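# Carry the tube from window bench into door-side rack

## Task

Pick up the tube from the shelved bench by the window and lower it fully into one of the holes in the tube rack on the shelved bench by the door. The tube must never touch the floor, and the robot must not topple or finish the job leaning.

## Robot and tools

ROBOT. TidyBot++: a wheeled base (0.54 m long, 0.50 m wide, 0.38 m tall) on four powered casters, carrying a single seven-joint arm with a two-finger gripper. The shoulder sits 0.12 m ahead of the base centre and 0.68 m above the floor. Arm segments: upper arm 0.42 m, forearm 0.31 m, hand 0.31 m from wrist to the hand point. The arm begins folded with the hand aimed down. In that posture the wrist reaches up to 0.08 m past the base front and the elbow stands up to 1.15 m high. Cameras: base_camera and wrist_camera, which looks along the hand.

FRAMES. Base frame: origin on the floor below the base centre, x forward, y left, z up, in metres. hand_pose is the point midway between the finger pads, expressed in this frame. The hand's own z axis runs along the fingers, and the fingers close along its y axis. The odometry frame is the base frame as it stood at the start. base_odometry only counts wheel rotation, so slip looks like travel, and it drifts by a few cm over many moves. Heading is in rad, left positive, within -3.142 to 3.142. base_tilt is in degrees, positive when leaning forward or right.

move: one action per call, built from these keys.
- base: an object holding any of translate_m (forward positive, -2 to 2 m), strafe_m (left positive, -2 to 2 m), rotate_rad (counter-clockwise seen from above positive, -6.3 to 6.3 rad). These are offsets measured along the base axes from where the base stood in the last reported state (or where it is when the command arrives, if a move was still running). They are not positions.
- joints: an object of absolute targets by name, in radians: joint_1_rad (any angle; positive turns the arm clockwise from above, the opposite sense to rotate_rad), joint_2_rad (shoulder, -2.249 to 2.249, 0 is upright), joint_3_rad (any angle), joint_4_rad (elbow, -2.579 to 2.579, 0 is straight), joint_5_rad (any angle), joint_6_rad (wrist, -2.099 to 2.099), joint_7_rad (any angle; at 1.57 with the hand down, the fingers open left and right). Unbounded joints take the short way round, so send steps below half a turn. gripper_pos runs from 0 (open) to 1 (closed); the pad gap is roughly 85 x (1 - gripper_pos) mm. Tolerances for done: about ±0.04 to ±0.11 rad per joint, ±0.03 for the gripper.
- target: one list of seven numbers [x, y, z, qw, qx, qy, qz], an absolute hand pose in the base frame, in metres, then a quaternion. Alongside target, joints may contain gripper_pos only.
- speeds: top speeds for this action: translate_m and strafe_m 0.05 to 0.5 m/s, rotate_rad 0.1 to 1.57 rad/s. If both translate_m and strafe_m are given, put a speed under only one of them.
- cameras: a list drawn from base_camera, wrist_camera, all. Left out means all, and [] means none.
- blocking: true (default) returns once everything is at rest. false returns after about 0.5 s while motion continues.
Unknown keys make a call invalid. Out-of-range values get it refused, and then the later calls in that reply are skipped. An uncommanded stop skips them too.

wait: seconds from 0 to 10, plus cameras. stop: brakes all running motions, with optional cameras. zoom_image: camera plus region [x0, y0, x1, y1] in pixels of that camera's latest image, at most 504 by 504. finished_scene: scene, the number of the current scene. It ends the scene, and the tube must stay in place afterwards.

RESULTS. The move line shows done or the worst status. base_status, joint_status and hand_status can show moving, done, off_target (came to rest away from the target and may still push), stopped, contact_stop, time_out, not_followed, torque_fault or limit_stop_at_motor_heat. joint command not followed or pose unreachable, with a cause:, means a built-in check refused the arm targets; self-collision is checked, but contact with the base is not. Other lines: joint_positions; hand_pose; hand_target (where the arm's targets would put the hand); motor_effort in percent of maximum, with the peak in brackets; on_its_own; pictures, which gives the image order; earlier move; ARM HIT; MOTOR HOT.

HAND CONTROL. Moves made with target usually stop within about 3 cm and a few degrees of the pose. To correct, add (wanted minus hand_pose) to the last target. To hold still, resend hand_target, not hand_pose. A carried load makes the arm sag, so correct the same way, and never command a joint to its current reading while holding something. Aimed straight down, the hand reaches at most about 0.94 m high, and only close to the base. Poses that are low and forward right in front of the base can end far off or hit the base. Unreachable poses make the arm wander for up to 10 s and end with time_out. When the tube bottoms out in the rack, hand_pose stops going down even if commands go lower. Closed fingertips extend about 20 mm beyond the hand point.

AVOID. Letting the tube reach the floor, dropping it, or opening the gripper while the tube or the arm is moving. Squeezing hard on a tube that still rests on the bench, pushing into furniture, and fast swings with the load. Driving or turning while the arm is caught on anything about 0.6 m or higher, since the robot can tip. Reaching far out from the folded posture over furniture close ahead, or swinging a stretched arm sideways. Back away or retract the arm to undo a lean. Joint torque limits are 104.5 N m for joints 1 to 4 and 51.3 N m for joints 5 to 7. Exceeding one freezes the arm for 10 s. Long stretched holds heat the motors; at 75 °C the arm sags and stops for 30 to 60 s.

Each tool is called by a JSON object that holds its "op" and its "data".

## Session

{"op": "move", "data": {}}

Scene clock: 0.00 s.
base_odometry: x=+0.000 y=+0.000 heading=+0.000
base_tilt: forward=+0.6 right=-0.4
base_status: not commanded
joint_positions: joint_1_rad=-0.006 joint_2_rad=-0.358 joint_3_rad=+3.174 joint_4_rad=-2.502 joint_5_rad=+0.001 joint_6_rad=-0.830 joint_7_rad=+1.615 gripper_pos=+0.000
joint_status: not commanded
motor_effort: joint_1_rad=+0 joint_2_rad=-3 joint_3_rad=+0 joint_4_rad=+12 joint_5_rad=+1 joint_6_rad=+1 joint_7_rad=+1
hand_pose: x=+0.2880 y=-0.0020 z=+0.5986 quat_wxyz=(-0.003, +0.996, +0.009, +0.084) (m; base frame)
hand_target: x=+0.2871 y=-0.0020 z=+0.5980 quat_wxyz=(-0.003, +0.997, +0.009, +0.083) (m; base frame)
hand_status: not commanded
pictures: base_camera, wrist_camera
Images, in order (width x height): base_camera 644x364, wrist_camera 644x476.

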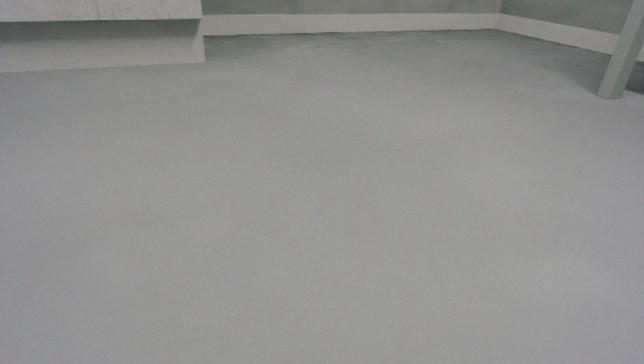

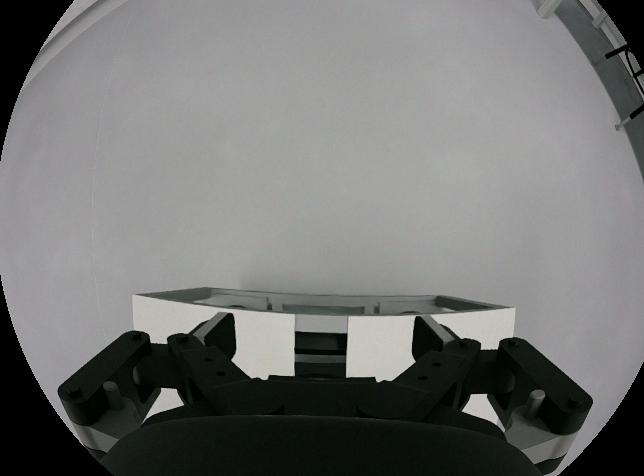

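{"op": "move", "data": {"joints": {"joint_2_rad":-0.6,"joint_4_rad":-2.0,"joint_6_rad":-0.4}}}

{"op": "move", "data": {"joints": {"joint_1_rad":-1.57}}}

{"op": "move", "data": {"joints": {"joint_1_rad":-3.1}}}

{"op": "move", "data": {"joints": {"joint_1_rad":-4.7}}}

Scene clock: 2.10 s.
move: done
base_odometry: x=+0.000 y=+0.000 heading=+0.000
base_tilt: forward=+0.7 right=-0.4
base_status: not commanded
joint_positions: joint_1_rad=-0.006 joint_2_rad=-0.586 joint_3_rad=+3.174 joint_4_rad=-2.011 joint_5_rad=+0.001 joint_6_rad=-0.463 joint_7_rad=+1.615 gripper_pos=+0.000
joint_status: all done
motor_effort: joint_1_rad=+0(1) joint_2_rad=-2(5) joint_3_rad=+0(1) joint_4_rad=+17(19) joint_5_rad=+0(1) joint_6_rad=+8(9) joint_7_rad=-1(1)
hand_pose: x=+0.4933 y=-0.0121 z=+0.9810 quat_wxyz=(+0.012, +0.810, +0.004, +0.586) (m; base frame)
hand_target: x=+0.4946 y=-0.0127 z=+1.0119 quat_wxyz=(+0.013, +0.783, +0.003, +0.621) (m; base frame)
hand_status: not commanded
pictures: base_camera, wrist_camera
Images, in order (width x height): base_camera 644x364, wrist_camera 644x476.

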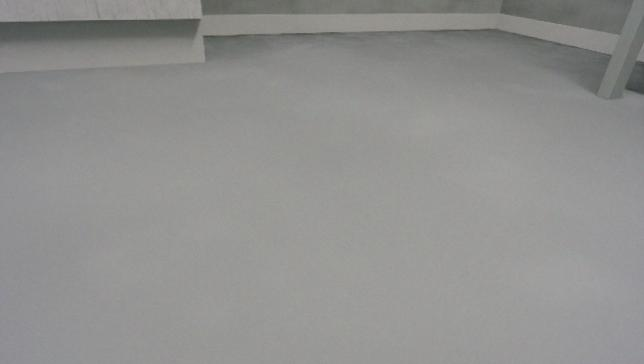

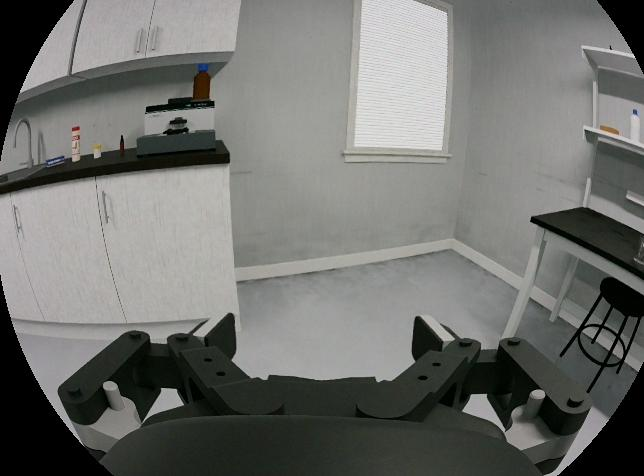

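Scene clock: 4.90 s.
move: done
base_odometry: x=+0.000 y=+0.000 heading=+0.000
base_tilt: forward=+0.6 right=-0.3
base_status: not commanded
joint_positions: joint_1_rad=-1.550 joint_2_rad=-0.586 joint_3_rad=+3.174 joint_4_rad=-2.011 joint_5_rad=+0.001 joint_6_rad=-0.458 joint_7_rad=+1.615 gripper_pos=+0.000
joint_status: all done
motor_effort: joint_1_rad=+0(2) joint_2_rad=-2(2) joint_3_rad=+0(1) joint_4_rad=+18(18) joint_5_rad=+0(1) joint_6_rad=+8(9) joint_7_rad=+1(2)
hand_pose: x=+0.1411 y=+0.3743 z=+0.9825 quat_wxyz=(-0.402, +0.576, +0.567, +0.430) (m; base frame)
hand_target: x=+0.1342 y=+0.3755 z=+1.0119 quat_wxyz=(-0.428, +0.553, +0.555, +0.450) (m; base frame)
hand_status: not commanded
pictures: base_camera, wrist_camera
Images, in order (width x height): base_camera 644x364, wrist_camera 644x476.

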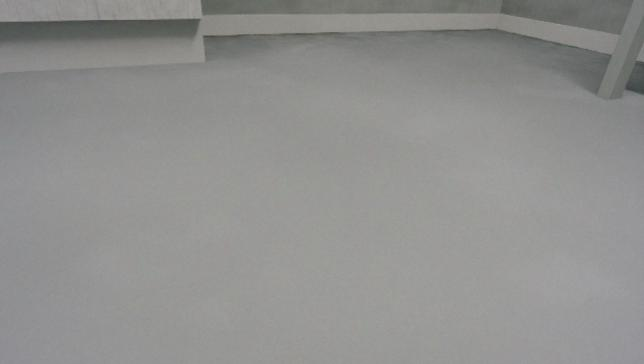

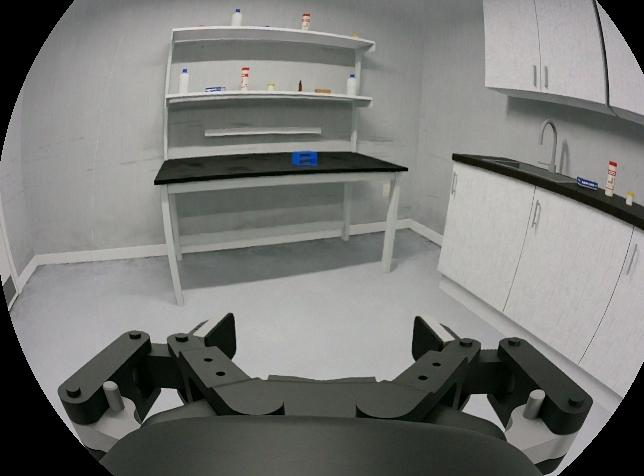

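Scene clock: 7.67 s.
move: done
base_odometry: x=+0.000 y=+0.000 heading=+0.000
base_tilt: forward=+0.7 right=-0.3
base_status: not commanded
joint_positions: joint_1_rad=-3.080 joint_2_rad=-0.586 joint_3_rad=+3.174 joint_4_rad=-2.011 joint_5_rad=+0.001 joint_6_rad=-0.457 joint_7_rad=+1.615 gripper_pos=+0.000
joint_status: all done
motor_effort: joint_1_rad=+0(2) joint_2_rad=-1(2) joint_3_rad=+0(1) joint_4_rad=+18(18) joint_5_rad=+1(1) joint_6_rad=+9(9) joint_7_rad=+0(1)
hand_pose: x=-0.2542 y=+0.0374 z=+0.9826 quat_wxyz=(-0.588, +0.023, +0.808, +0.032) (m; base frame)
hand_target: x=-0.2555 y=+0.0305 z=+1.0119 quat_wxyz=(-0.621, +0.015, +0.783, +0.028) (m; base frame)
hand_status: not commanded
pictures: base_camera, wrist_camera
Images, in order (width x height): base_camera 644x364, wrist_camera 644x476.

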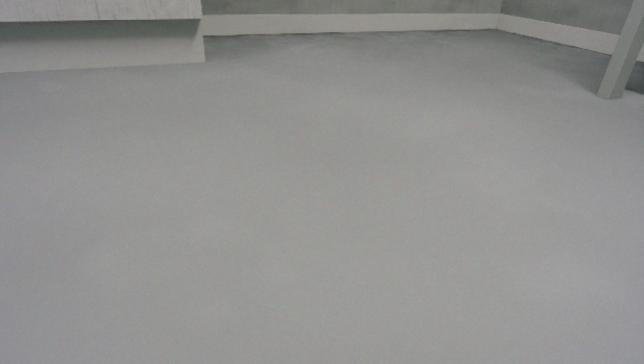

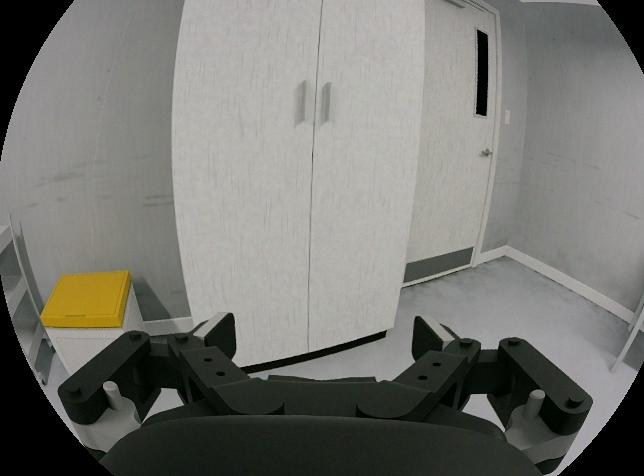

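Scene clock: 10.47 s.
move: done
base_odometry: x=+0.000 y=+0.000 heading=+0.000
base_tilt: forward=+0.6 right=-0.4
base_status: not commanded
joint_positions: joint_1_rad=-4.680 joint_2_rad=-0.586 joint_3_rad=+3.174 joint_4_rad=-2.011 joint_5_rad=+0.001 joint_6_rad=-0.457 joint_7_rad=+1.615 gripper_pos=+0.000
joint_status: all done
motor_effort: joint_1_rad=+0(2) joint_2_rad=-1(2) joint_3_rad=+0(1) joint_4_rad=+18(19) joint_5_rad=+1(1) joint_6_rad=+8(9) joint_7_rad=+1(1)
hand_pose: x=+0.0925 y=-0.3741 z=+0.9827 quat_wxyz=(-0.433, -0.563, +0.580, -0.399) (m; base frame)
hand_target: x=+0.0994 y=-0.3753 z=+1.0119 quat_wxyz=(-0.453, -0.551, +0.557, -0.426) (m; base frame)
hand_status: not commanded
pictures: base_camera, wrist_camera
Images, in order (width x height): base_camera 644x364, wrist_camera 644x476.

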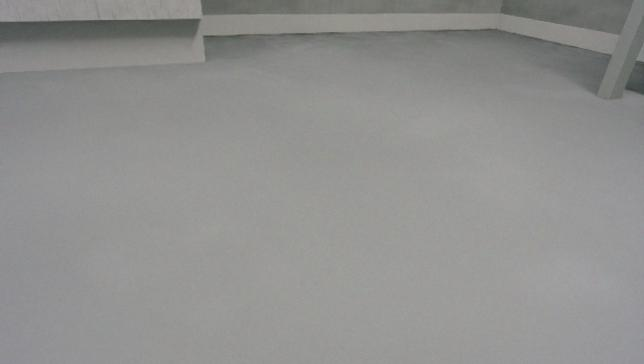

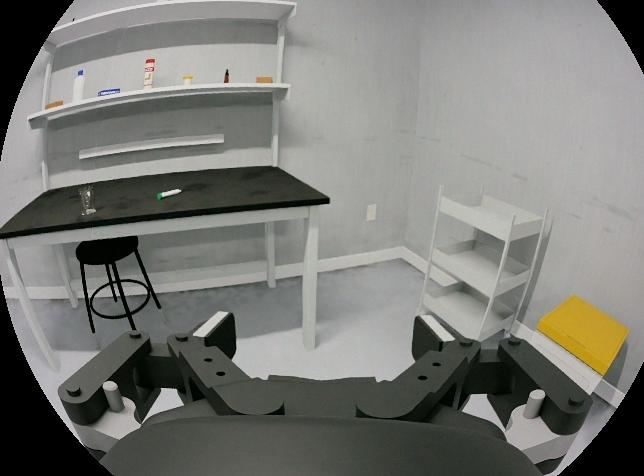

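{"op": "zoom_image", "data": {"camera": "wrist_camera", "region": [60, 150, 260, 250]}}

Scaled by 2.520.

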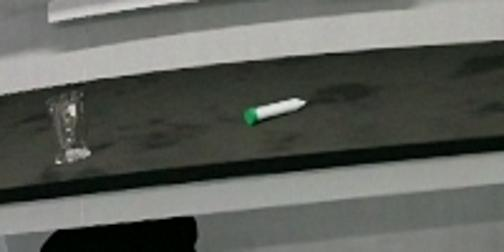

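{"op": "move", "data": {"base": {"rotate_rad":-1.5708}, "joints": {"joint_1_rad":-6.283,"joint_6_rad":-0.65}}}

Scene clock: 13.90 s.
move: done
base_odometry: x=+0.000 y=+0.000 heading=-1.570
base_tilt: forward=+0.6 right=-0.3
base_status: done
joint_positions: joint_1_rad=-6.263 joint_2_rad=-0.586 joint_3_rad=+3.174 joint_4_rad=-2.011 joint_5_rad=+0.001 joint_6_rad=-0.594 joint_7_rad=+1.615 gripper_pos=+0.000
joint_status: all done
motor_effort: joint_1_rad=+0(3) joint_2_rad=-1(3) joint_3_rad=+0(1) joint_4_rad=+17(19) joint_5_rad=+1(1) joint_6_rad=+8(9) joint_7_rad=+0(1)
hand_pose: x=+0.4776 y=-0.0206 z=+0.9432 quat_wxyz=(-0.017, -0.847, +0.006, -0.532) (m; base frame)
hand_target: x=+0.4676 y=-0.0130 z=+0.9391 quat_wxyz=(-0.011, -0.855, -0.003, -0.519) (m; base frame)
hand_status: not commanded
pictures: base_camera, wrist_camera
Images, in order (width x height): base_camera 644x364, wrist_camera 644x476.

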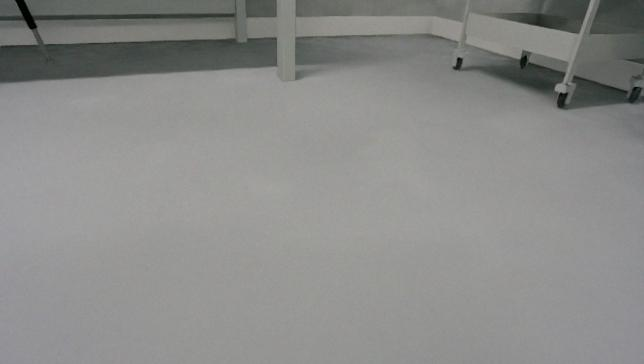

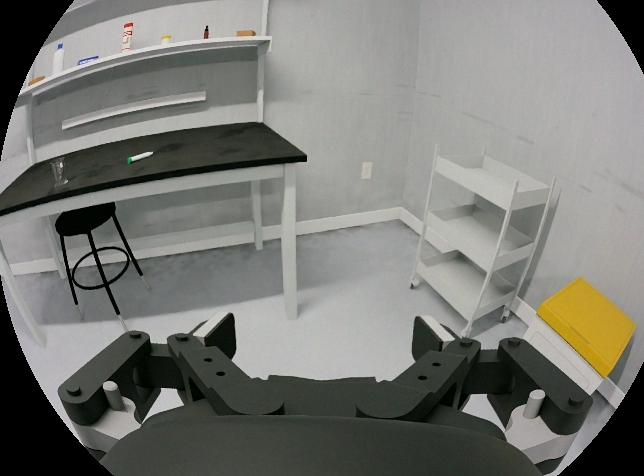

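{"op": "move", "data": {"base": {"translate_m":0.55,"strafe_m":0.33,"rotate_rad":0.37}}}

Scene clock: 17.47 s.
move: done
base_odometry: x=+0.330 y=-0.550 heading=-1.200
base_tilt: forward=+0.7 right=-0.3
base_status: done
joint_positions: joint_1_rad=-6.269 joint_2_rad=-0.593 joint_3_rad=+3.174 joint_4_rad=-2.011 joint_5_rad=+0.001 joint_6_rad=-0.598 joint_7_rad=+1.615 gripper_pos=+0.000
joint_status: not commanded
motor_effort: joint_1_rad=+0(1) joint_2_rad=-1(5) joint_3_rad=+0(3) joint_4_rad=+18(18) joint_5_rad=+0(1) joint_6_rad=+8(9) joint_7_rad=+0(1)
hand_pose: x=+0.4753 y=-0.0183 z=+0.9446 quat_wxyz=(-0.015, -0.846, +0.004, -0.533) (m; base frame)
hand_target: x=+0.4676 y=-0.0130 z=+0.9391 quat_wxyz=(-0.011, -0.855, -0.003, -0.519) (m; base frame)
hand_status: not commanded
pictures: base_camera, wrist_camera
Images, in order (width x height): base_camera 644x364, wrist_camera 644x476.

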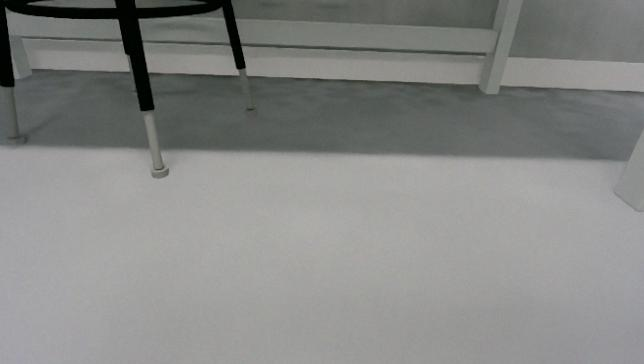

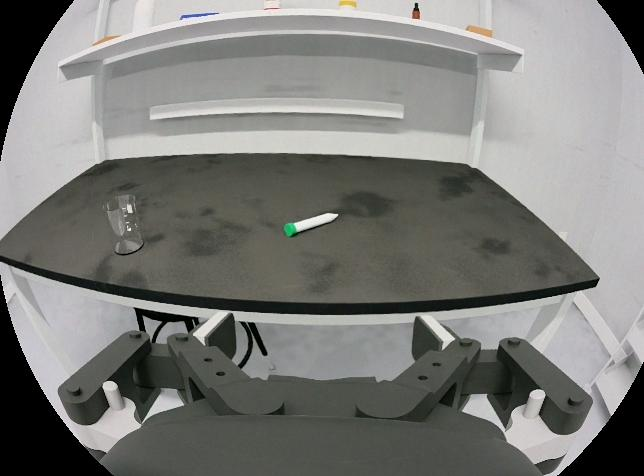

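{"op": "zoom_image", "data": {"camera": "wrist_camera", "region": [240, 180, 400, 270]}}

Scaled by 3.150.

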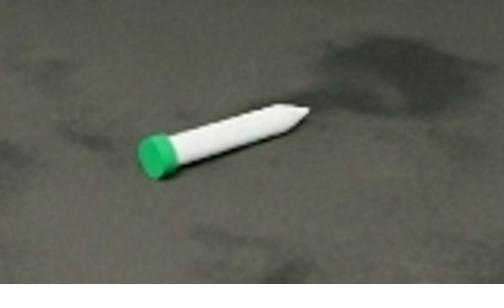

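{"op": "move", "data": {"base": {"translate_m":0.18,"strafe_m":0.0}, "joints": {"joint_1_rad":-6.283,"joint_2_rad":0.2,"joint_4_rad":-0.9,"joint_6_rad":-1.75}}}

Scene clock: 21.43 s.
move: done
base_odometry: x=+0.396 y=-0.718 heading=-1.199
base_tilt: forward=+0.7 right=-0.4
base_status: done
joint_positions: joint_1_rad=-6.269 joint_2_rad=+0.174 joint_3_rad=+3.174 joint_4_rad=-0.916 joint_5_rad=+0.001 joint_6_rad=-1.698 joint_7_rad=+1.615 gripper_pos=+0.000
joint_status: all done
motor_effort: joint_1_rad=+0(2) joint_2_rad=-21(23) joint_3_rad=-1(1) joint_4_rad=+14(18) joint_5_rad=+0(1) joint_6_rad=+3(9) joint_7_rad=+0(1)
hand_pose: x=+0.5783 y=-0.0186 z=+0.9497 quat_wxyz=(-0.011, -0.984, +0.001, -0.176) (m; base frame)
hand_target: x=+0.5724 y=-0.0118 z=+0.9386 quat_wxyz=(-0.009, -0.989, -0.006, -0.145) (m; base frame)
hand_status: not commanded
pictures: base_camera, wrist_camera
Images, in order (width x height): base_camera 644x364, wrist_camera 644x476.

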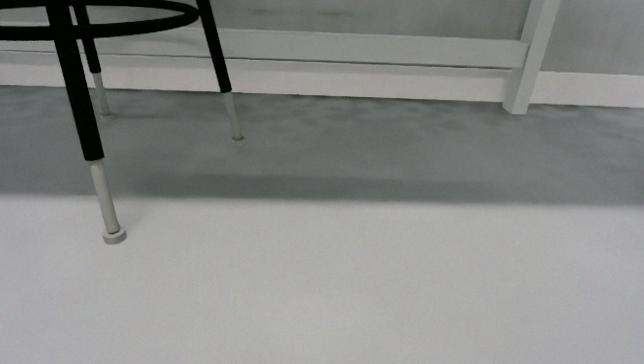

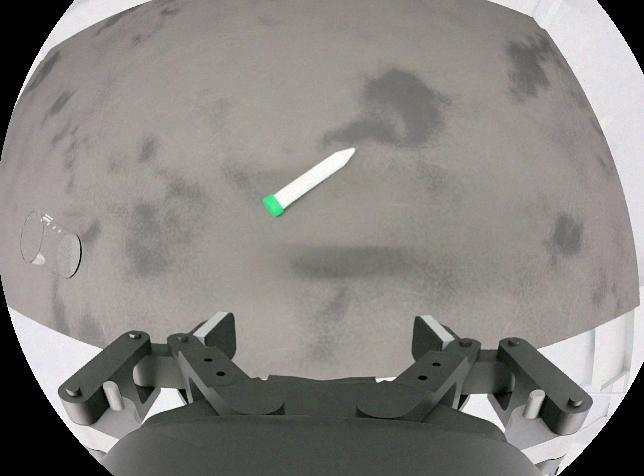

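{"op": "move", "data": {"base": {"translate_m":0.08}, "target": [0.65, 0.005, 0.92, 0.195, 0.4257, 0.8787, -0.0943]}}

Scene clock: 25.17 s.
move: off_target
base_odometry: x=+0.425 y=-0.792 heading=-1.199
base_tilt: forward=+0.7 right=-0.4
base_status: done
joint_positions: joint_1_rad=-6.455 joint_2_rad=+0.420 joint_3_rad=+3.049 joint_4_rad=-0.674 joint_5_rad=+0.420 joint_6_rad=-1.781 joint_7_rad=+3.633 gripper_pos=+0.000
joint_status: not commanded
motor_effort: joint_1_rad=+0(1) joint_2_rad=-28(30) joint_3_rad=-1(1) joint_4_rad=+13(15) joint_5_rad=+3(4) joint_6_rad=+2(4) joint_7_rad=+0(1)
hand_pose: x=+0.6550 y=+0.0036 z=+0.9301 quat_wxyz=(-0.212, -0.456, -0.862, +0.059) (m; base frame)
hand_target: x=+0.6500 y=+0.0050 z=+0.9200 quat_wxyz=(-0.195, -0.426, -0.879, +0.094) (m; base frame)
hand_status: off_target (0.011 m and 6.0 deg from the pose sent, 0.081 m and 132.3 deg at the start)
pictures: base_camera, wrist_camera
Images, in order (width x height): base_camera 644x364, wrist_camera 644x476.

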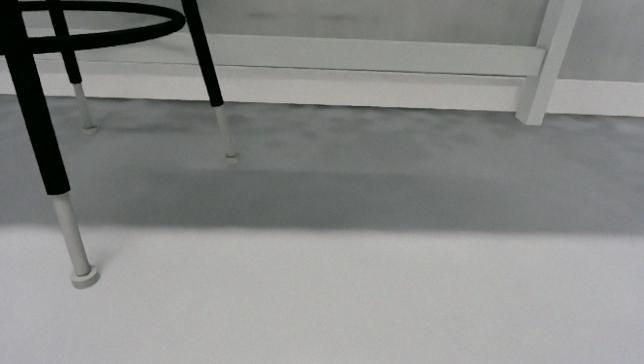

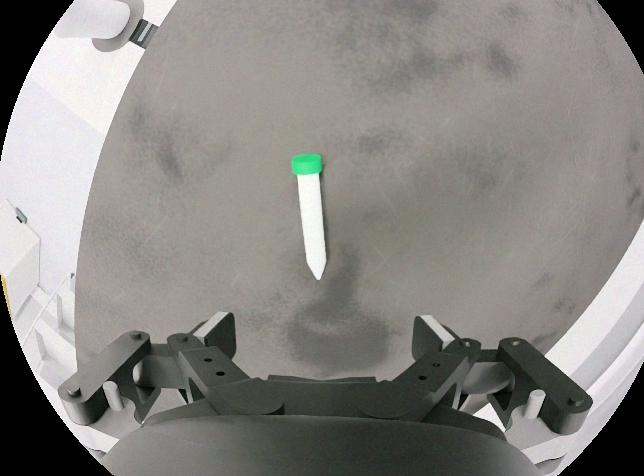

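{"op": "move", "data": {"target": [0.645, 0.007, 0.825, 0.199, 0.3815, 0.8987, -0.0846]}}

Scene clock: 27.57 s.
move: off_target
base_odometry: x=+0.425 y=-0.792 heading=-1.199
base_tilt: forward=+0.7 right=-0.4
base_status: not commanded
joint_positions: joint_1_rad=-6.382 joint_2_rad=+0.370 joint_3_rad=+2.927 joint_4_rad=-1.133 joint_5_rad=+0.421 joint_6_rad=-1.509 joint_7_rad=+3.633 gripper_pos=+0.000
joint_status: not commanded
motor_effort: joint_1_rad=+0(1) joint_2_rad=-28(30) joint_3_rad=-1(2) joint_4_rad=+14(15) joint_5_rad=+4(4) joint_6_rad=+1(2) joint_7_rad=+0(2)
hand_pose: x=+0.6376 y=+0.0181 z=+0.8082 quat_wxyz=(-0.161, -0.377, -0.908, +0.090) (m; base frame)
hand_target: x=+0.6450 y=+0.0070 z=+0.8250 quat_wxyz=(-0.199, -0.382, -0.899, +0.085) (m; base frame)
hand_status: off_target (0.021 m and 4.6 deg from the pose sent, 0.106 m and 10.1 deg at the start)
pictures: base_camera, wrist_camera
Images, in order (width x height): base_camera 644x364, wrist_camera 644x476.

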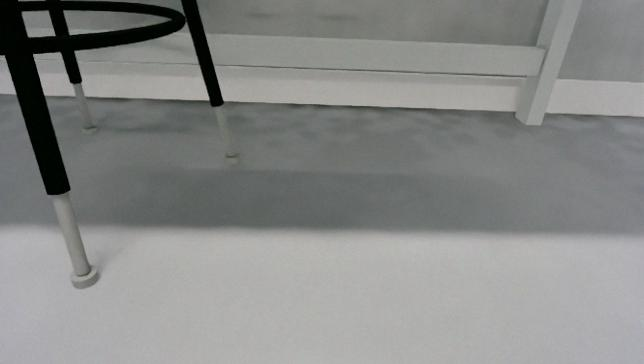

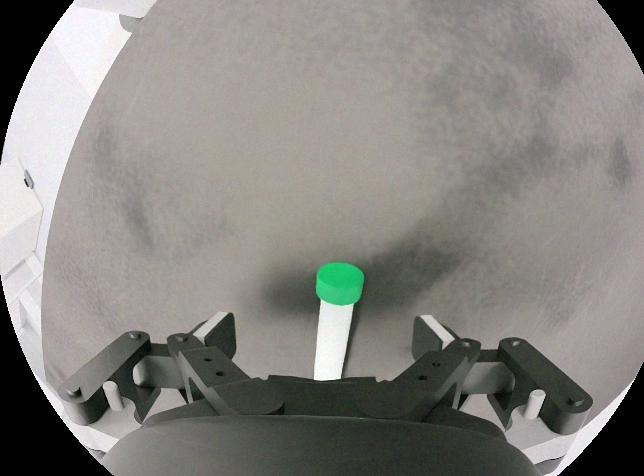

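{"op": "move", "data": {"target": [0.662, 0.002, 0.80, 0.1953, 0.4203, 0.8812, -0.0932]}}

Scene clock: 28.83 s.
move: off_target
base_odometry: x=+0.425 y=-0.792 heading=-1.199
base_tilt: forward=+0.7 right=-0.3
base_status: not commanded
joint_positions: joint_1_rad=-6.382 joint_2_rad=+0.376 joint_3_rad=+2.927 joint_4_rad=-1.133 joint_5_rad=+0.439 joint_6_rad=-1.490 joint_7_rad=+3.572 gripper_pos=+0.000
joint_status: not commanded
motor_effort: joint_1_rad=+0(1) joint_2_rad=-28(29) joint_3_rad=-1(2) joint_4_rad=+15(15) joint_5_rad=+4(4) joint_6_rad=+0(1) joint_7_rad=+1(1)
hand_pose: x=+0.6453 y=+0.0151 z=+0.8077 quat_wxyz=(-0.173, -0.402, -0.895, +0.087) (m; base frame)
hand_target: x=+0.6620 y=+0.0020 z=+0.8000 quat_wxyz=(-0.195, -0.420, -0.881, +0.093) (m; base frame)
hand_status: off_target (0.023 m and 3.7 deg from the pose sent, 0.030 m and 7.0 deg at the start)
pictures: base_camera, wrist_camera
Images, in order (width x height): base_camera 644x364, wrist_camera 644x476.

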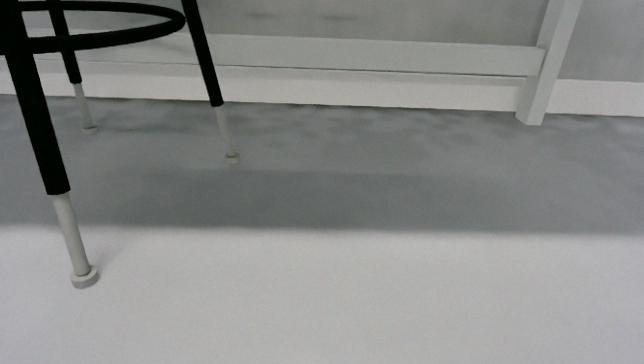

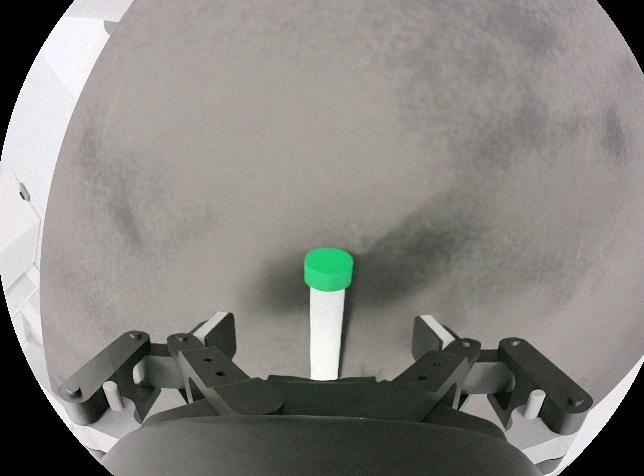

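{"op": "move", "data": {"target": [0.670, -0.005, 0.772, 0.1953, 0.4203, 0.8812, -0.0932]}}

Scene clock: 29.83 s.
move: off_target
base_odometry: x=+0.425 y=-0.792 heading=-1.199
base_tilt: forward=+0.7 right=-0.4
base_status: not commanded
joint_positions: joint_1_rad=-6.368 joint_2_rad=+0.386 joint_3_rad=+2.927 joint_4_rad=-1.190 joint_5_rad=+0.449 joint_6_rad=-1.411 joint_7_rad=+3.558 gripper_pos=+0.000
joint_status: not commanded
motor_effort: joint_1_rad=+0(1) joint_2_rad=-28(30) joint_3_rad=-1(2) joint_4_rad=+14(15) joint_5_rad=+4(4) joint_6_rad=+1(1) joint_7_rad=+1(2)
hand_pose: x=+0.6553 y=+0.0098 z=+0.7867 quat_wxyz=(-0.180, -0.400, -0.894, +0.085) (m; base frame)
hand_target: x=+0.6700 y=-0.0050 z=+0.7720 quat_wxyz=(-0.195, -0.420, -0.881, +0.093) (m; base frame)
hand_status: off_target (0.026 m and 3.4 deg from the pose sent, 0.048 m and 3.7 deg at the start)
pictures: base_camera, wrist_camera
Images, in order (width x height): base_camera 644x364, wrist_camera 644x476.

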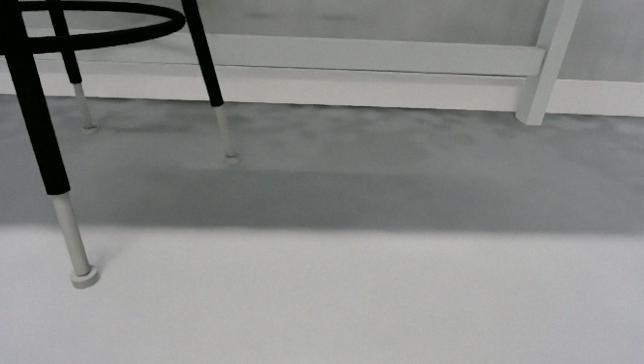

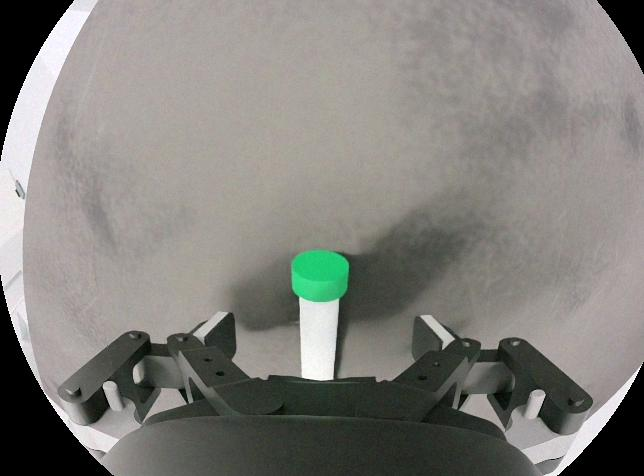

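{"op": "move", "data": {"target": [0.677, -0.005, 0.758, 0.1953, 0.4203, 0.8812, -0.0932], "cameras": ["wrist_camera"]}}

{"op": "zoom_image", "data": {"camera": "wrist_camera", "region": [200, 220, 450, 400]}}

Scene clock: 30.87 s.
move: off_target
base_odometry: x=+0.425 y=-0.792 heading=-1.199
base_tilt: forward=+0.6 right=-0.3
base_status: not commanded
joint_positions: joint_1_rad=-6.368 joint_2_rad=+0.402 joint_3_rad=+2.927 joint_4_rad=-1.202 joint_5_rad=+0.458 joint_6_rad=-1.377 joint_7_rad=+3.544 gripper_pos=+0.000
joint_status: not commanded
motor_effort: joint_1_rad=+0(1) joint_2_rad=-29(30) joint_3_rad=-2(2) joint_4_rad=+14(15) joint_5_rad=+3(4) joint_6_rad=+0(1) joint_7_rad=+2(2)
hand_pose: x=+0.6641 y=+0.0105 z=+0.7764 quat_wxyz=(-0.185, -0.400, -0.894, +0.083) (m; base frame)
hand_target: x=+0.6770 y=-0.0050 z=+0.7580 quat_wxyz=(-0.195, -0.420, -0.881, +0.093) (m; base frame)
hand_status: off_target (0.027 m and 3.2 deg from the pose sent, 0.039 m and 3.4 deg at the start)
pictures: wrist_camera
Images, in order (width x height): wrist_camera 644x476.

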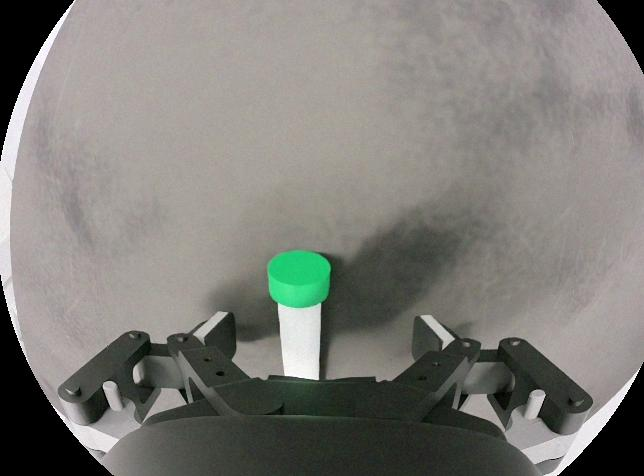

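Scaled by 2.016.

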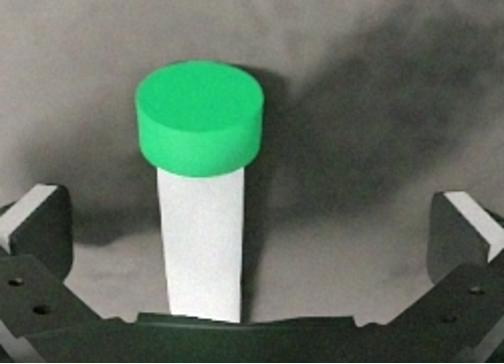

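{"op": "move", "data": {"target": [0.670, -0.012, 0.748, 0.1953, 0.4203, 0.8812, -0.0932], "cameras": ["wrist_camera"]}}

{"op": "zoom_image", "data": {"camera": "wrist_camera", "region": [200, 220, 450, 400]}}

Scene clock: 31.77 s.
move: off_target
base_odometry: x=+0.425 y=-0.792 heading=-1.199
base_tilt: forward=+0.6 right=-0.3
base_status: not commanded
joint_positions: joint_1_rad=-6.361 joint_2_rad=+0.387 joint_3_rad=+2.921 joint_4_rad=-1.235 joint_5_rad=+0.471 joint_6_rad=-1.339 joint_7_rad=+3.539 gripper_pos=+0.000
joint_status: not commanded
motor_effort: joint_1_rad=+2(2) joint_2_rad=-20(29) joint_3_rad=+0(2) joint_4_rad=+10(14) joint_5_rad=+3(3) joint_6_rad=+2(2) joint_7_rad=+1(1)
hand_pose: x=+0.6655 y=+0.0085 z=+0.7759 quat_wxyz=(-0.197, -0.396, -0.893, +0.080) (m; base frame)
hand_target: x=+0.6700 y=-0.0120 z=+0.7480 quat_wxyz=(-0.195, -0.420, -0.881, +0.093) (m; base frame)
hand_status: off_target (0.035 m and 3.5 deg from the pose sent, 0.037 m and 3.2 deg at the start)
pictures: wrist_camera
Images, in order (width x height): wrist_camera 644x476.

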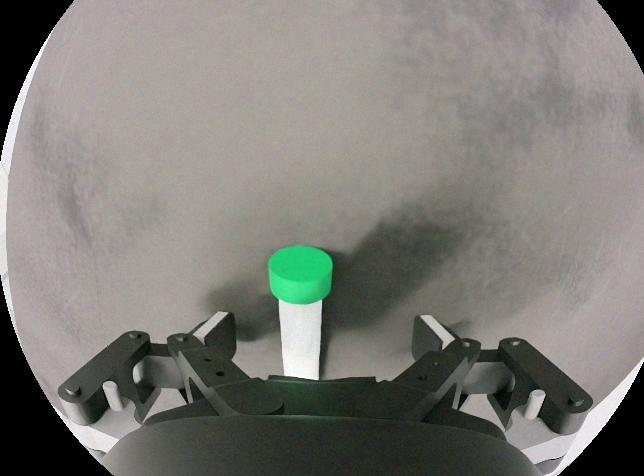

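Scaled by 2.016.

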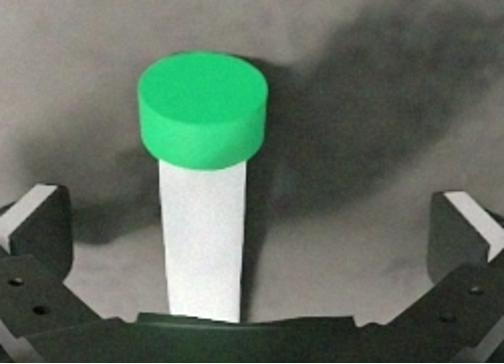

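{"op": "move", "data": {"target": [0.660, -0.014, 0.776, 0.1953, 0.4203, 0.8812, -0.0932], "cameras": ["wrist_camera"]}}

{"op": "zoom_image", "data": {"camera": "wrist_camera", "region": [200, 220, 450, 400]}}

Scene clock: 32.67 s.
move: off_target
base_odometry: x=+0.425 y=-0.792 heading=-1.199
base_tilt: forward=+0.7 right=-0.4
base_status: not commanded
joint_positions: joint_1_rad=-6.353 joint_2_rad=+0.386 joint_3_rad=+2.921 joint_4_rad=-1.234 joint_5_rad=+0.471 joint_6_rad=-1.344 joint_7_rad=+3.539 gripper_pos=+0.000
joint_status: not commanded
motor_effort: joint_1_rad=+0(2) joint_2_rad=-28(28) joint_3_rad=-2(2) joint_4_rad=+14(14) joint_5_rad=+4(4) joint_6_rad=+1(1) joint_7_rad=+0(1)
hand_pose: x=+0.6645 y=+0.0038 z=+0.7765 quat_wxyz=(-0.195, -0.400, -0.892, +0.082) (m; base frame)
hand_target: x=+0.6600 y=-0.0140 z=+0.7760 quat_wxyz=(-0.195, -0.420, -0.881, +0.093) (m; base frame)
hand_status: off_target (0.018 m and 2.9 deg from the pose sent, 0.023 m and 3.5 deg at the start)
pictures: wrist_camera
Images, in order (width x height): wrist_camera 644x476.

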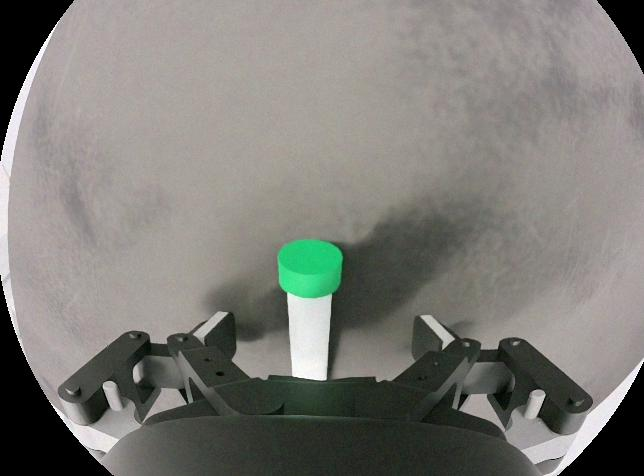

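Scaled by 2.016.

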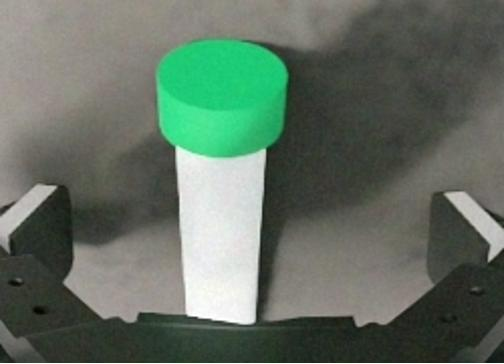

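{"op": "move", "data": {"target": [0.651, -0.017, 0.781, 0.1953, 0.4203, 0.8812, -0.0932], "cameras": []}}

{"op": "move", "data": {"joints": {"gripper_pos":0.6}, "cameras": ["wrist_camera"]}}

{"op": "zoom_image", "data": {"camera": "wrist_camera", "region": [200, 220, 450, 400]}}

Scene clock: 33.60 s.
move: off_target
base_odometry: x=+0.425 y=-0.792 heading=-1.199
base_tilt: forward=+0.7 right=-0.3
base_status: not commanded
joint_positions: joint_1_rad=-6.346 joint_2_rad=+0.380 joint_3_rad=+2.921 joint_4_rad=-1.243 joint_5_rad=+0.471 joint_6_rad=-1.344 joint_7_rad=+3.539 gripper_pos=+0.000
joint_status: not commanded
motor_effort: joint_1_rad=+0(1) joint_2_rad=-27(29) joint_3_rad=-1(2) joint_4_rad=+13(14) joint_5_rad=+3(4) joint_6_rad=+0(1) joint_7_rad=+0(1)
hand_pose: x=+0.6612 y=-0.0003 z=+0.7762 quat_wxyz=(-0.194, -0.402, -0.891, +0.084) (m; base frame)
hand_target: x=+0.6510 y=-0.0170 z=+0.7810 quat_wxyz=(-0.195, -0.420, -0.881, +0.093) (m; base frame)
hand_status: off_target (0.020 m and 2.6 deg from the pose sent, 0.025 m and 2.9 deg at the start)
pictures: none
No camera images: "cameras" was empty.

Scene clock: 34.47 s.
move: done
base_odometry: x=+0.425 y=-0.792 heading=-1.199
base_tilt: forward=+0.7 right=-0.4
base_status: not commanded
joint_positions: joint_1_rad=-6.341 joint_2_rad=+0.360 joint_3_rad=+2.921 joint_4_rad=-1.243 joint_5_rad=+0.471 joint_6_rad=-1.344 joint_7_rad=+3.539 gripper_pos=+0.600
joint_status: all done
motor_effort: joint_1_rad=-1(1) joint_2_rad=-23(26) joint_3_rad=-2(2) joint_4_rad=+12(13) joint_5_rad=+1(2) joint_6_rad=+2(2) joint_7_rad=+0(1)
hand_pose: x=+0.6592 y=-0.0032 z=+0.7871 quat_wxyz=(-0.203, -0.405, -0.888, +0.080) (m; base frame)
hand_target: x=+0.6510 y=-0.0170 z=+0.7810 quat_wxyz=(-0.195, -0.420, -0.881, +0.093) (m; base frame)
hand_status: not commanded
pictures: wrist_camera
Images, in order (width x height): wrist_camera 644x476.

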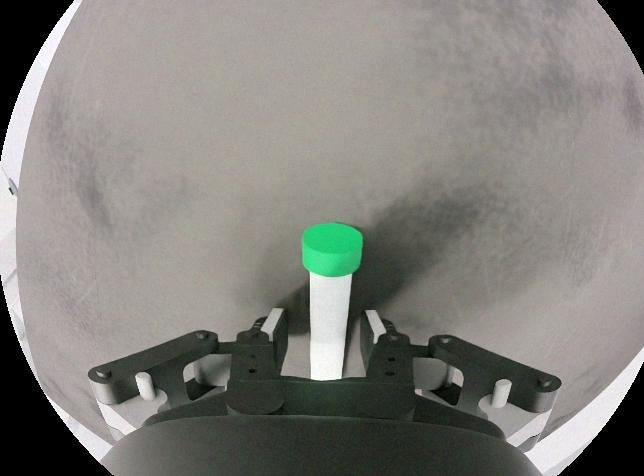

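Scaled by 2.016.

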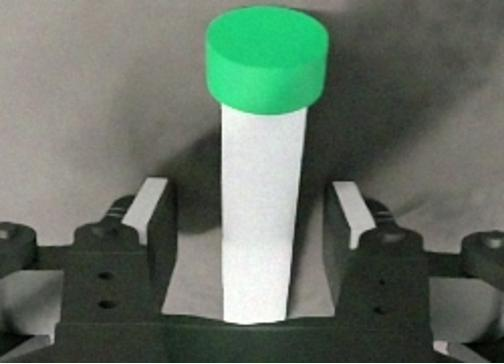

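{"op": "move", "data": {"joints": {"gripper_pos":0.9}, "cameras": ["wrist_camera"]}}

{"op": "zoom_image", "data": {"camera": "wrist_camera", "region": [200, 220, 450, 400]}}

Scene clock: 35.50 s.
move: off_target
base_odometry: x=+0.425 y=-0.792 heading=-1.199
base_tilt: forward=+0.7 right=-0.3
base_status: not commanded
joint_positions: joint_1_rad=-6.340 joint_2_rad=+0.358 joint_3_rad=+2.921 joint_4_rad=-1.243 joint_5_rad=+0.471 joint_6_rad=-1.344 joint_7_rad=+3.539 gripper_pos=+0.857
joint_status: gripper_pos off_target (ended at +0.857, target +0.900)
motor_effort: joint_1_rad=+0(1) joint_2_rad=-22(23) joint_3_rad=-2(2) joint_4_rad=+12(12) joint_5_rad=+1(2) joint_6_rad=+1(2) joint_7_rad=+0(1)
hand_pose: x=+0.6589 y=-0.0037 z=+0.7884 quat_wxyz=(-0.204, -0.406, -0.887, +0.080) (m; base frame)
hand_target: x=+0.6510 y=-0.0170 z=+0.7810 quat_wxyz=(-0.195, -0.420, -0.881, +0.093) (m; base frame)
hand_status: not commanded
pictures: wrist_camera
Images, in order (width x height): wrist_camera 644x476.

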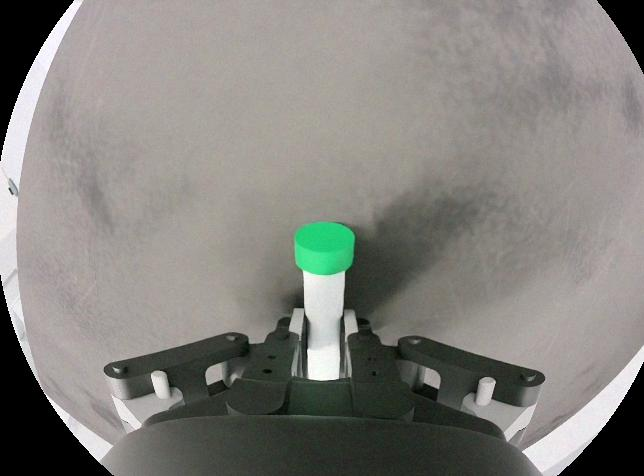

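Scaled by 2.016.

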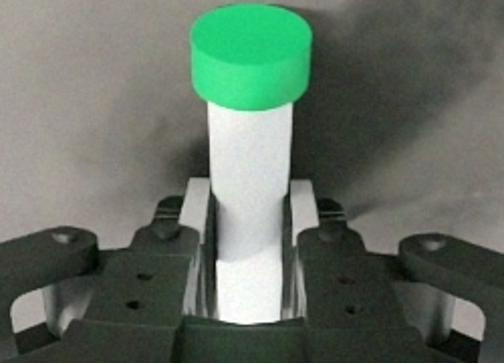

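{"op": "move", "data": {"target": [0.645, -0.012, 0.90, 0.1953, 0.4203, 0.8812, -0.0932], "joints": {"gripper_pos":1.0}, "cameras": ["wrist_camera"]}}

{"op": "move", "data": {"base": {"translate_m":-0.75}, "cameras": ["wrist_camera"]}}

Scene clock: 37.33 s.
move: off_target
base_odometry: x=+0.425 y=-0.792 heading=-1.199
base_tilt: forward=+0.6 right=-0.3
base_status: not commanded
joint_positions: joint_1_rad=-6.384 joint_2_rad=+0.362 joint_3_rad=+2.973 joint_4_rad=-0.837 joint_5_rad=+0.471 joint_6_rad=-1.670 joint_7_rad=+3.620 gripper_pos=+0.857
joint_status: gripper_pos off_target (ended at +0.857, target +1.000)
motor_effort: joint_1_rad=+0(1) joint_2_rad=-27(31) joint_3_rad=-1(2) joint_4_rad=+14(16) joint_5_rad=+4(5) joint_6_rad=+2(2) joint_7_rad=+0(1)
hand_pose: x=+0.6518 y=-0.0174 z=+0.9157 quat_wxyz=(-0.228, -0.446, -0.863, +0.071) (m; base frame)
hand_target: x=+0.6450 y=-0.0120 z=+0.9000 quat_wxyz=(-0.195, -0.420, -0.881, +0.093) (m; base frame)
hand_status: off_target (0.018 m and 5.8 deg from the pose sent, 0.113 m and 2.6 deg at the start)
pictures: wrist_camera
Images, in order (width x height): wrist_camera 644x476.

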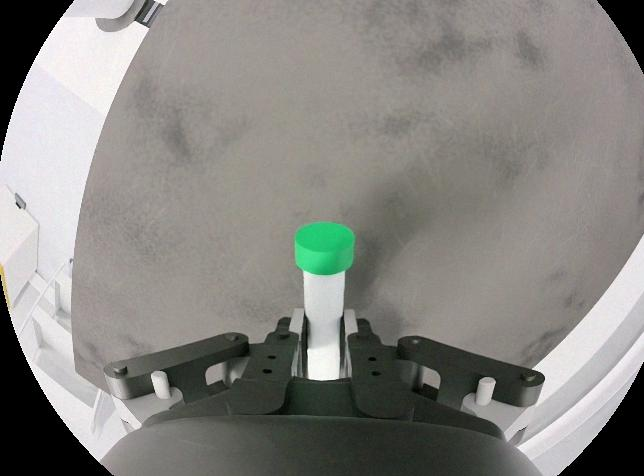

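Scene clock: 40.30 s.
move: done
base_odometry: x=+0.152 y=-0.093 heading=-1.198
base_tilt: forward=+0.7 right=-0.3
base_status: done
joint_positions: joint_1_rad=-6.388 joint_2_rad=+0.380 joint_3_rad=+2.977 joint_4_rad=-0.834 joint_5_rad=+0.471 joint_6_rad=-1.679 joint_7_rad=+3.621 gripper_pos=+0.857
joint_status: not commanded
motor_effort: joint_1_rad=+0(3) joint_2_rad=-27(32) joint_3_rad=-1(2) joint_4_rad=+14(15) joint_5_rad=+3(5) joint_6_rad=+2(3) joint_7_rad=+1(2)
hand_pose: x=+0.6536 y=-0.0171 z=+0.9058 quat_wxyz=(-0.217, -0.446, -0.865, +0.079) (m; base frame)
hand_target: x=+0.6450 y=-0.0120 z=+0.9000 quat_wxyz=(-0.195, -0.420, -0.881, +0.093) (m; base frame)
hand_status: not commanded
pictures: wrist_camera
Images, in order (width x height): wrist_camera 644x476.

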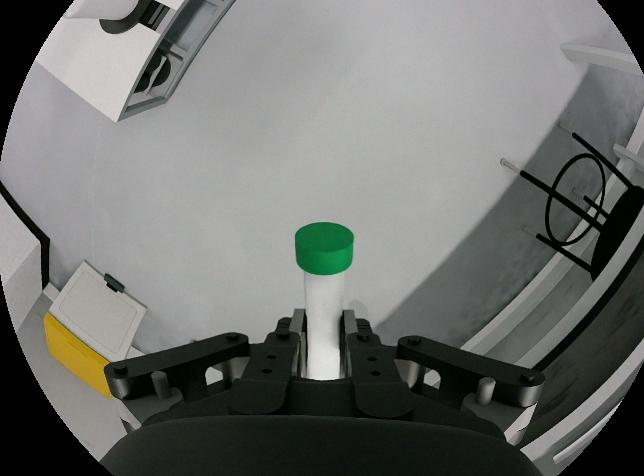

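{"op": "move", "data": {"base": {"translate_m":-1.49,"strafe_m":0.85,"rotate_rad":3.05}, "joints": {"joint_1_rad":-6.283,"joint_2_rad":-0.5,"joint_3_rad":3.14,"joint_4_rad":-1.95,"joint_5_rad":0,"joint_6_rad":-0.56,"joint_7_rad":1.57}, "cameras": ["wrist_camera"]}}

Scene clock: 46.47 s.
move: done
base_odometry: x=+0.401 y=+1.604 heading=+1.853
base_tilt: forward=+0.6 right=-0.3
base_status: done
joint_positions: joint_1_rad=-6.303 joint_2_rad=-0.489 joint_3_rad=+3.126 joint_4_rad=-1.923 joint_5_rad=+0.038 joint_6_rad=-0.616 joint_7_rad=+1.634 gripper_pos=+0.857
joint_status: all done
motor_effort: joint_1_rad=-1(5) joint_2_rad=-4(32) joint_3_rad=+0(3) joint_4_rad=+18(19) joint_5_rad=+1(4) joint_6_rad=+8(9) joint_7_rad=+0(2)
hand_pose: x=+0.5087 y=+0.0093 z=+0.9529 quat_wxyz=(-0.028, -0.853, -0.050, -0.519) (m; base frame)
hand_target: x=+0.5111 y=+0.0020 z=+0.9566 quat_wxyz=(+0.000, -0.844, +0.000, -0.536) (m; base frame)
hand_status: not commanded
pictures: wrist_camera
Images, in order (width x height): wrist_camera 644x476.

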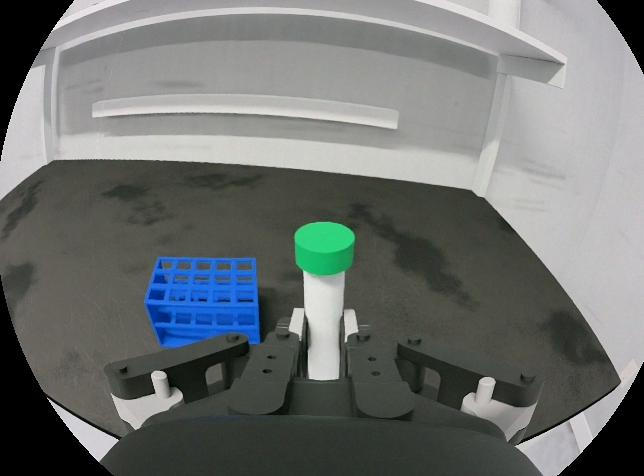

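{"op": "zoom_image", "data": {"camera": "wrist_camera", "region": [120, 230, 360, 390]}}

Scaled by 2.100.

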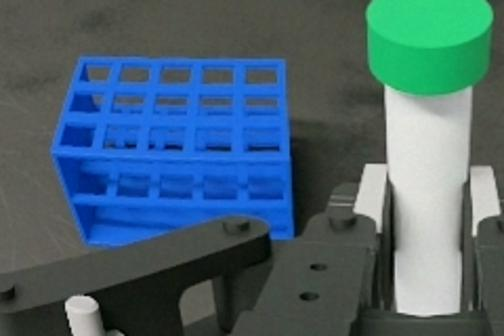

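{"op": "move", "data": {"base": {"translate_m":0.12,"strafe_m":0.15}, "cameras": ["wrist_camera"]}}

{"op": "zoom_image", "data": {"camera": "wrist_camera", "region": [200, 200, 450, 390]}}

Scene clock: 49.40 s.
move: done
base_odometry: x=+0.223 y=+1.678 heading=+1.853
base_tilt: forward=+0.7 right=-0.4
base_status: done
joint_positions: joint_1_rad=-6.302 joint_2_rad=-0.491 joint_3_rad=+3.129 joint_4_rad=-1.923 joint_5_rad=+0.036 joint_6_rad=-0.615 joint_7_rad=+1.633 gripper_pos=+0.857
joint_status: not commanded
motor_effort: joint_1_rad=+0(1) joint_2_rad=-4(7) joint_3_rad=+0(2) joint_4_rad=+18(18) joint_5_rad=+0(1) joint_6_rad=+8(8) joint_7_rad=+0(1)
hand_pose: x=+0.5083 y=+0.0082 z=+0.9537 quat_wxyz=(-0.028, -0.852, -0.048, -0.520) (m; base frame)
hand_target: x=+0.5111 y=+0.0020 z=+0.9566 quat_wxyz=(+0.000, -0.844, +0.000, -0.536) (m; base frame)
hand_status: not commanded
pictures: wrist_camera
Images, in order (width x height): wrist_camera 644x476.

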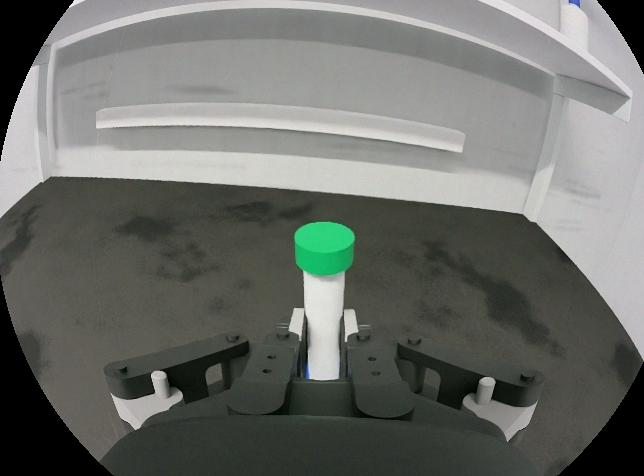

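Scaled by 2.016.

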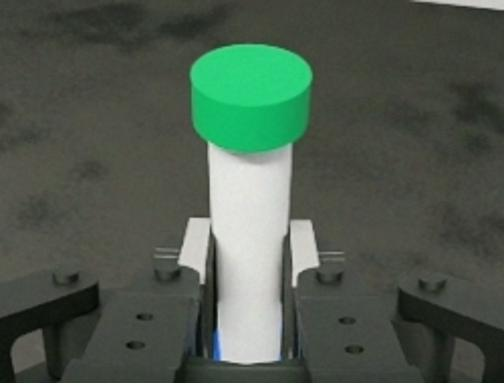

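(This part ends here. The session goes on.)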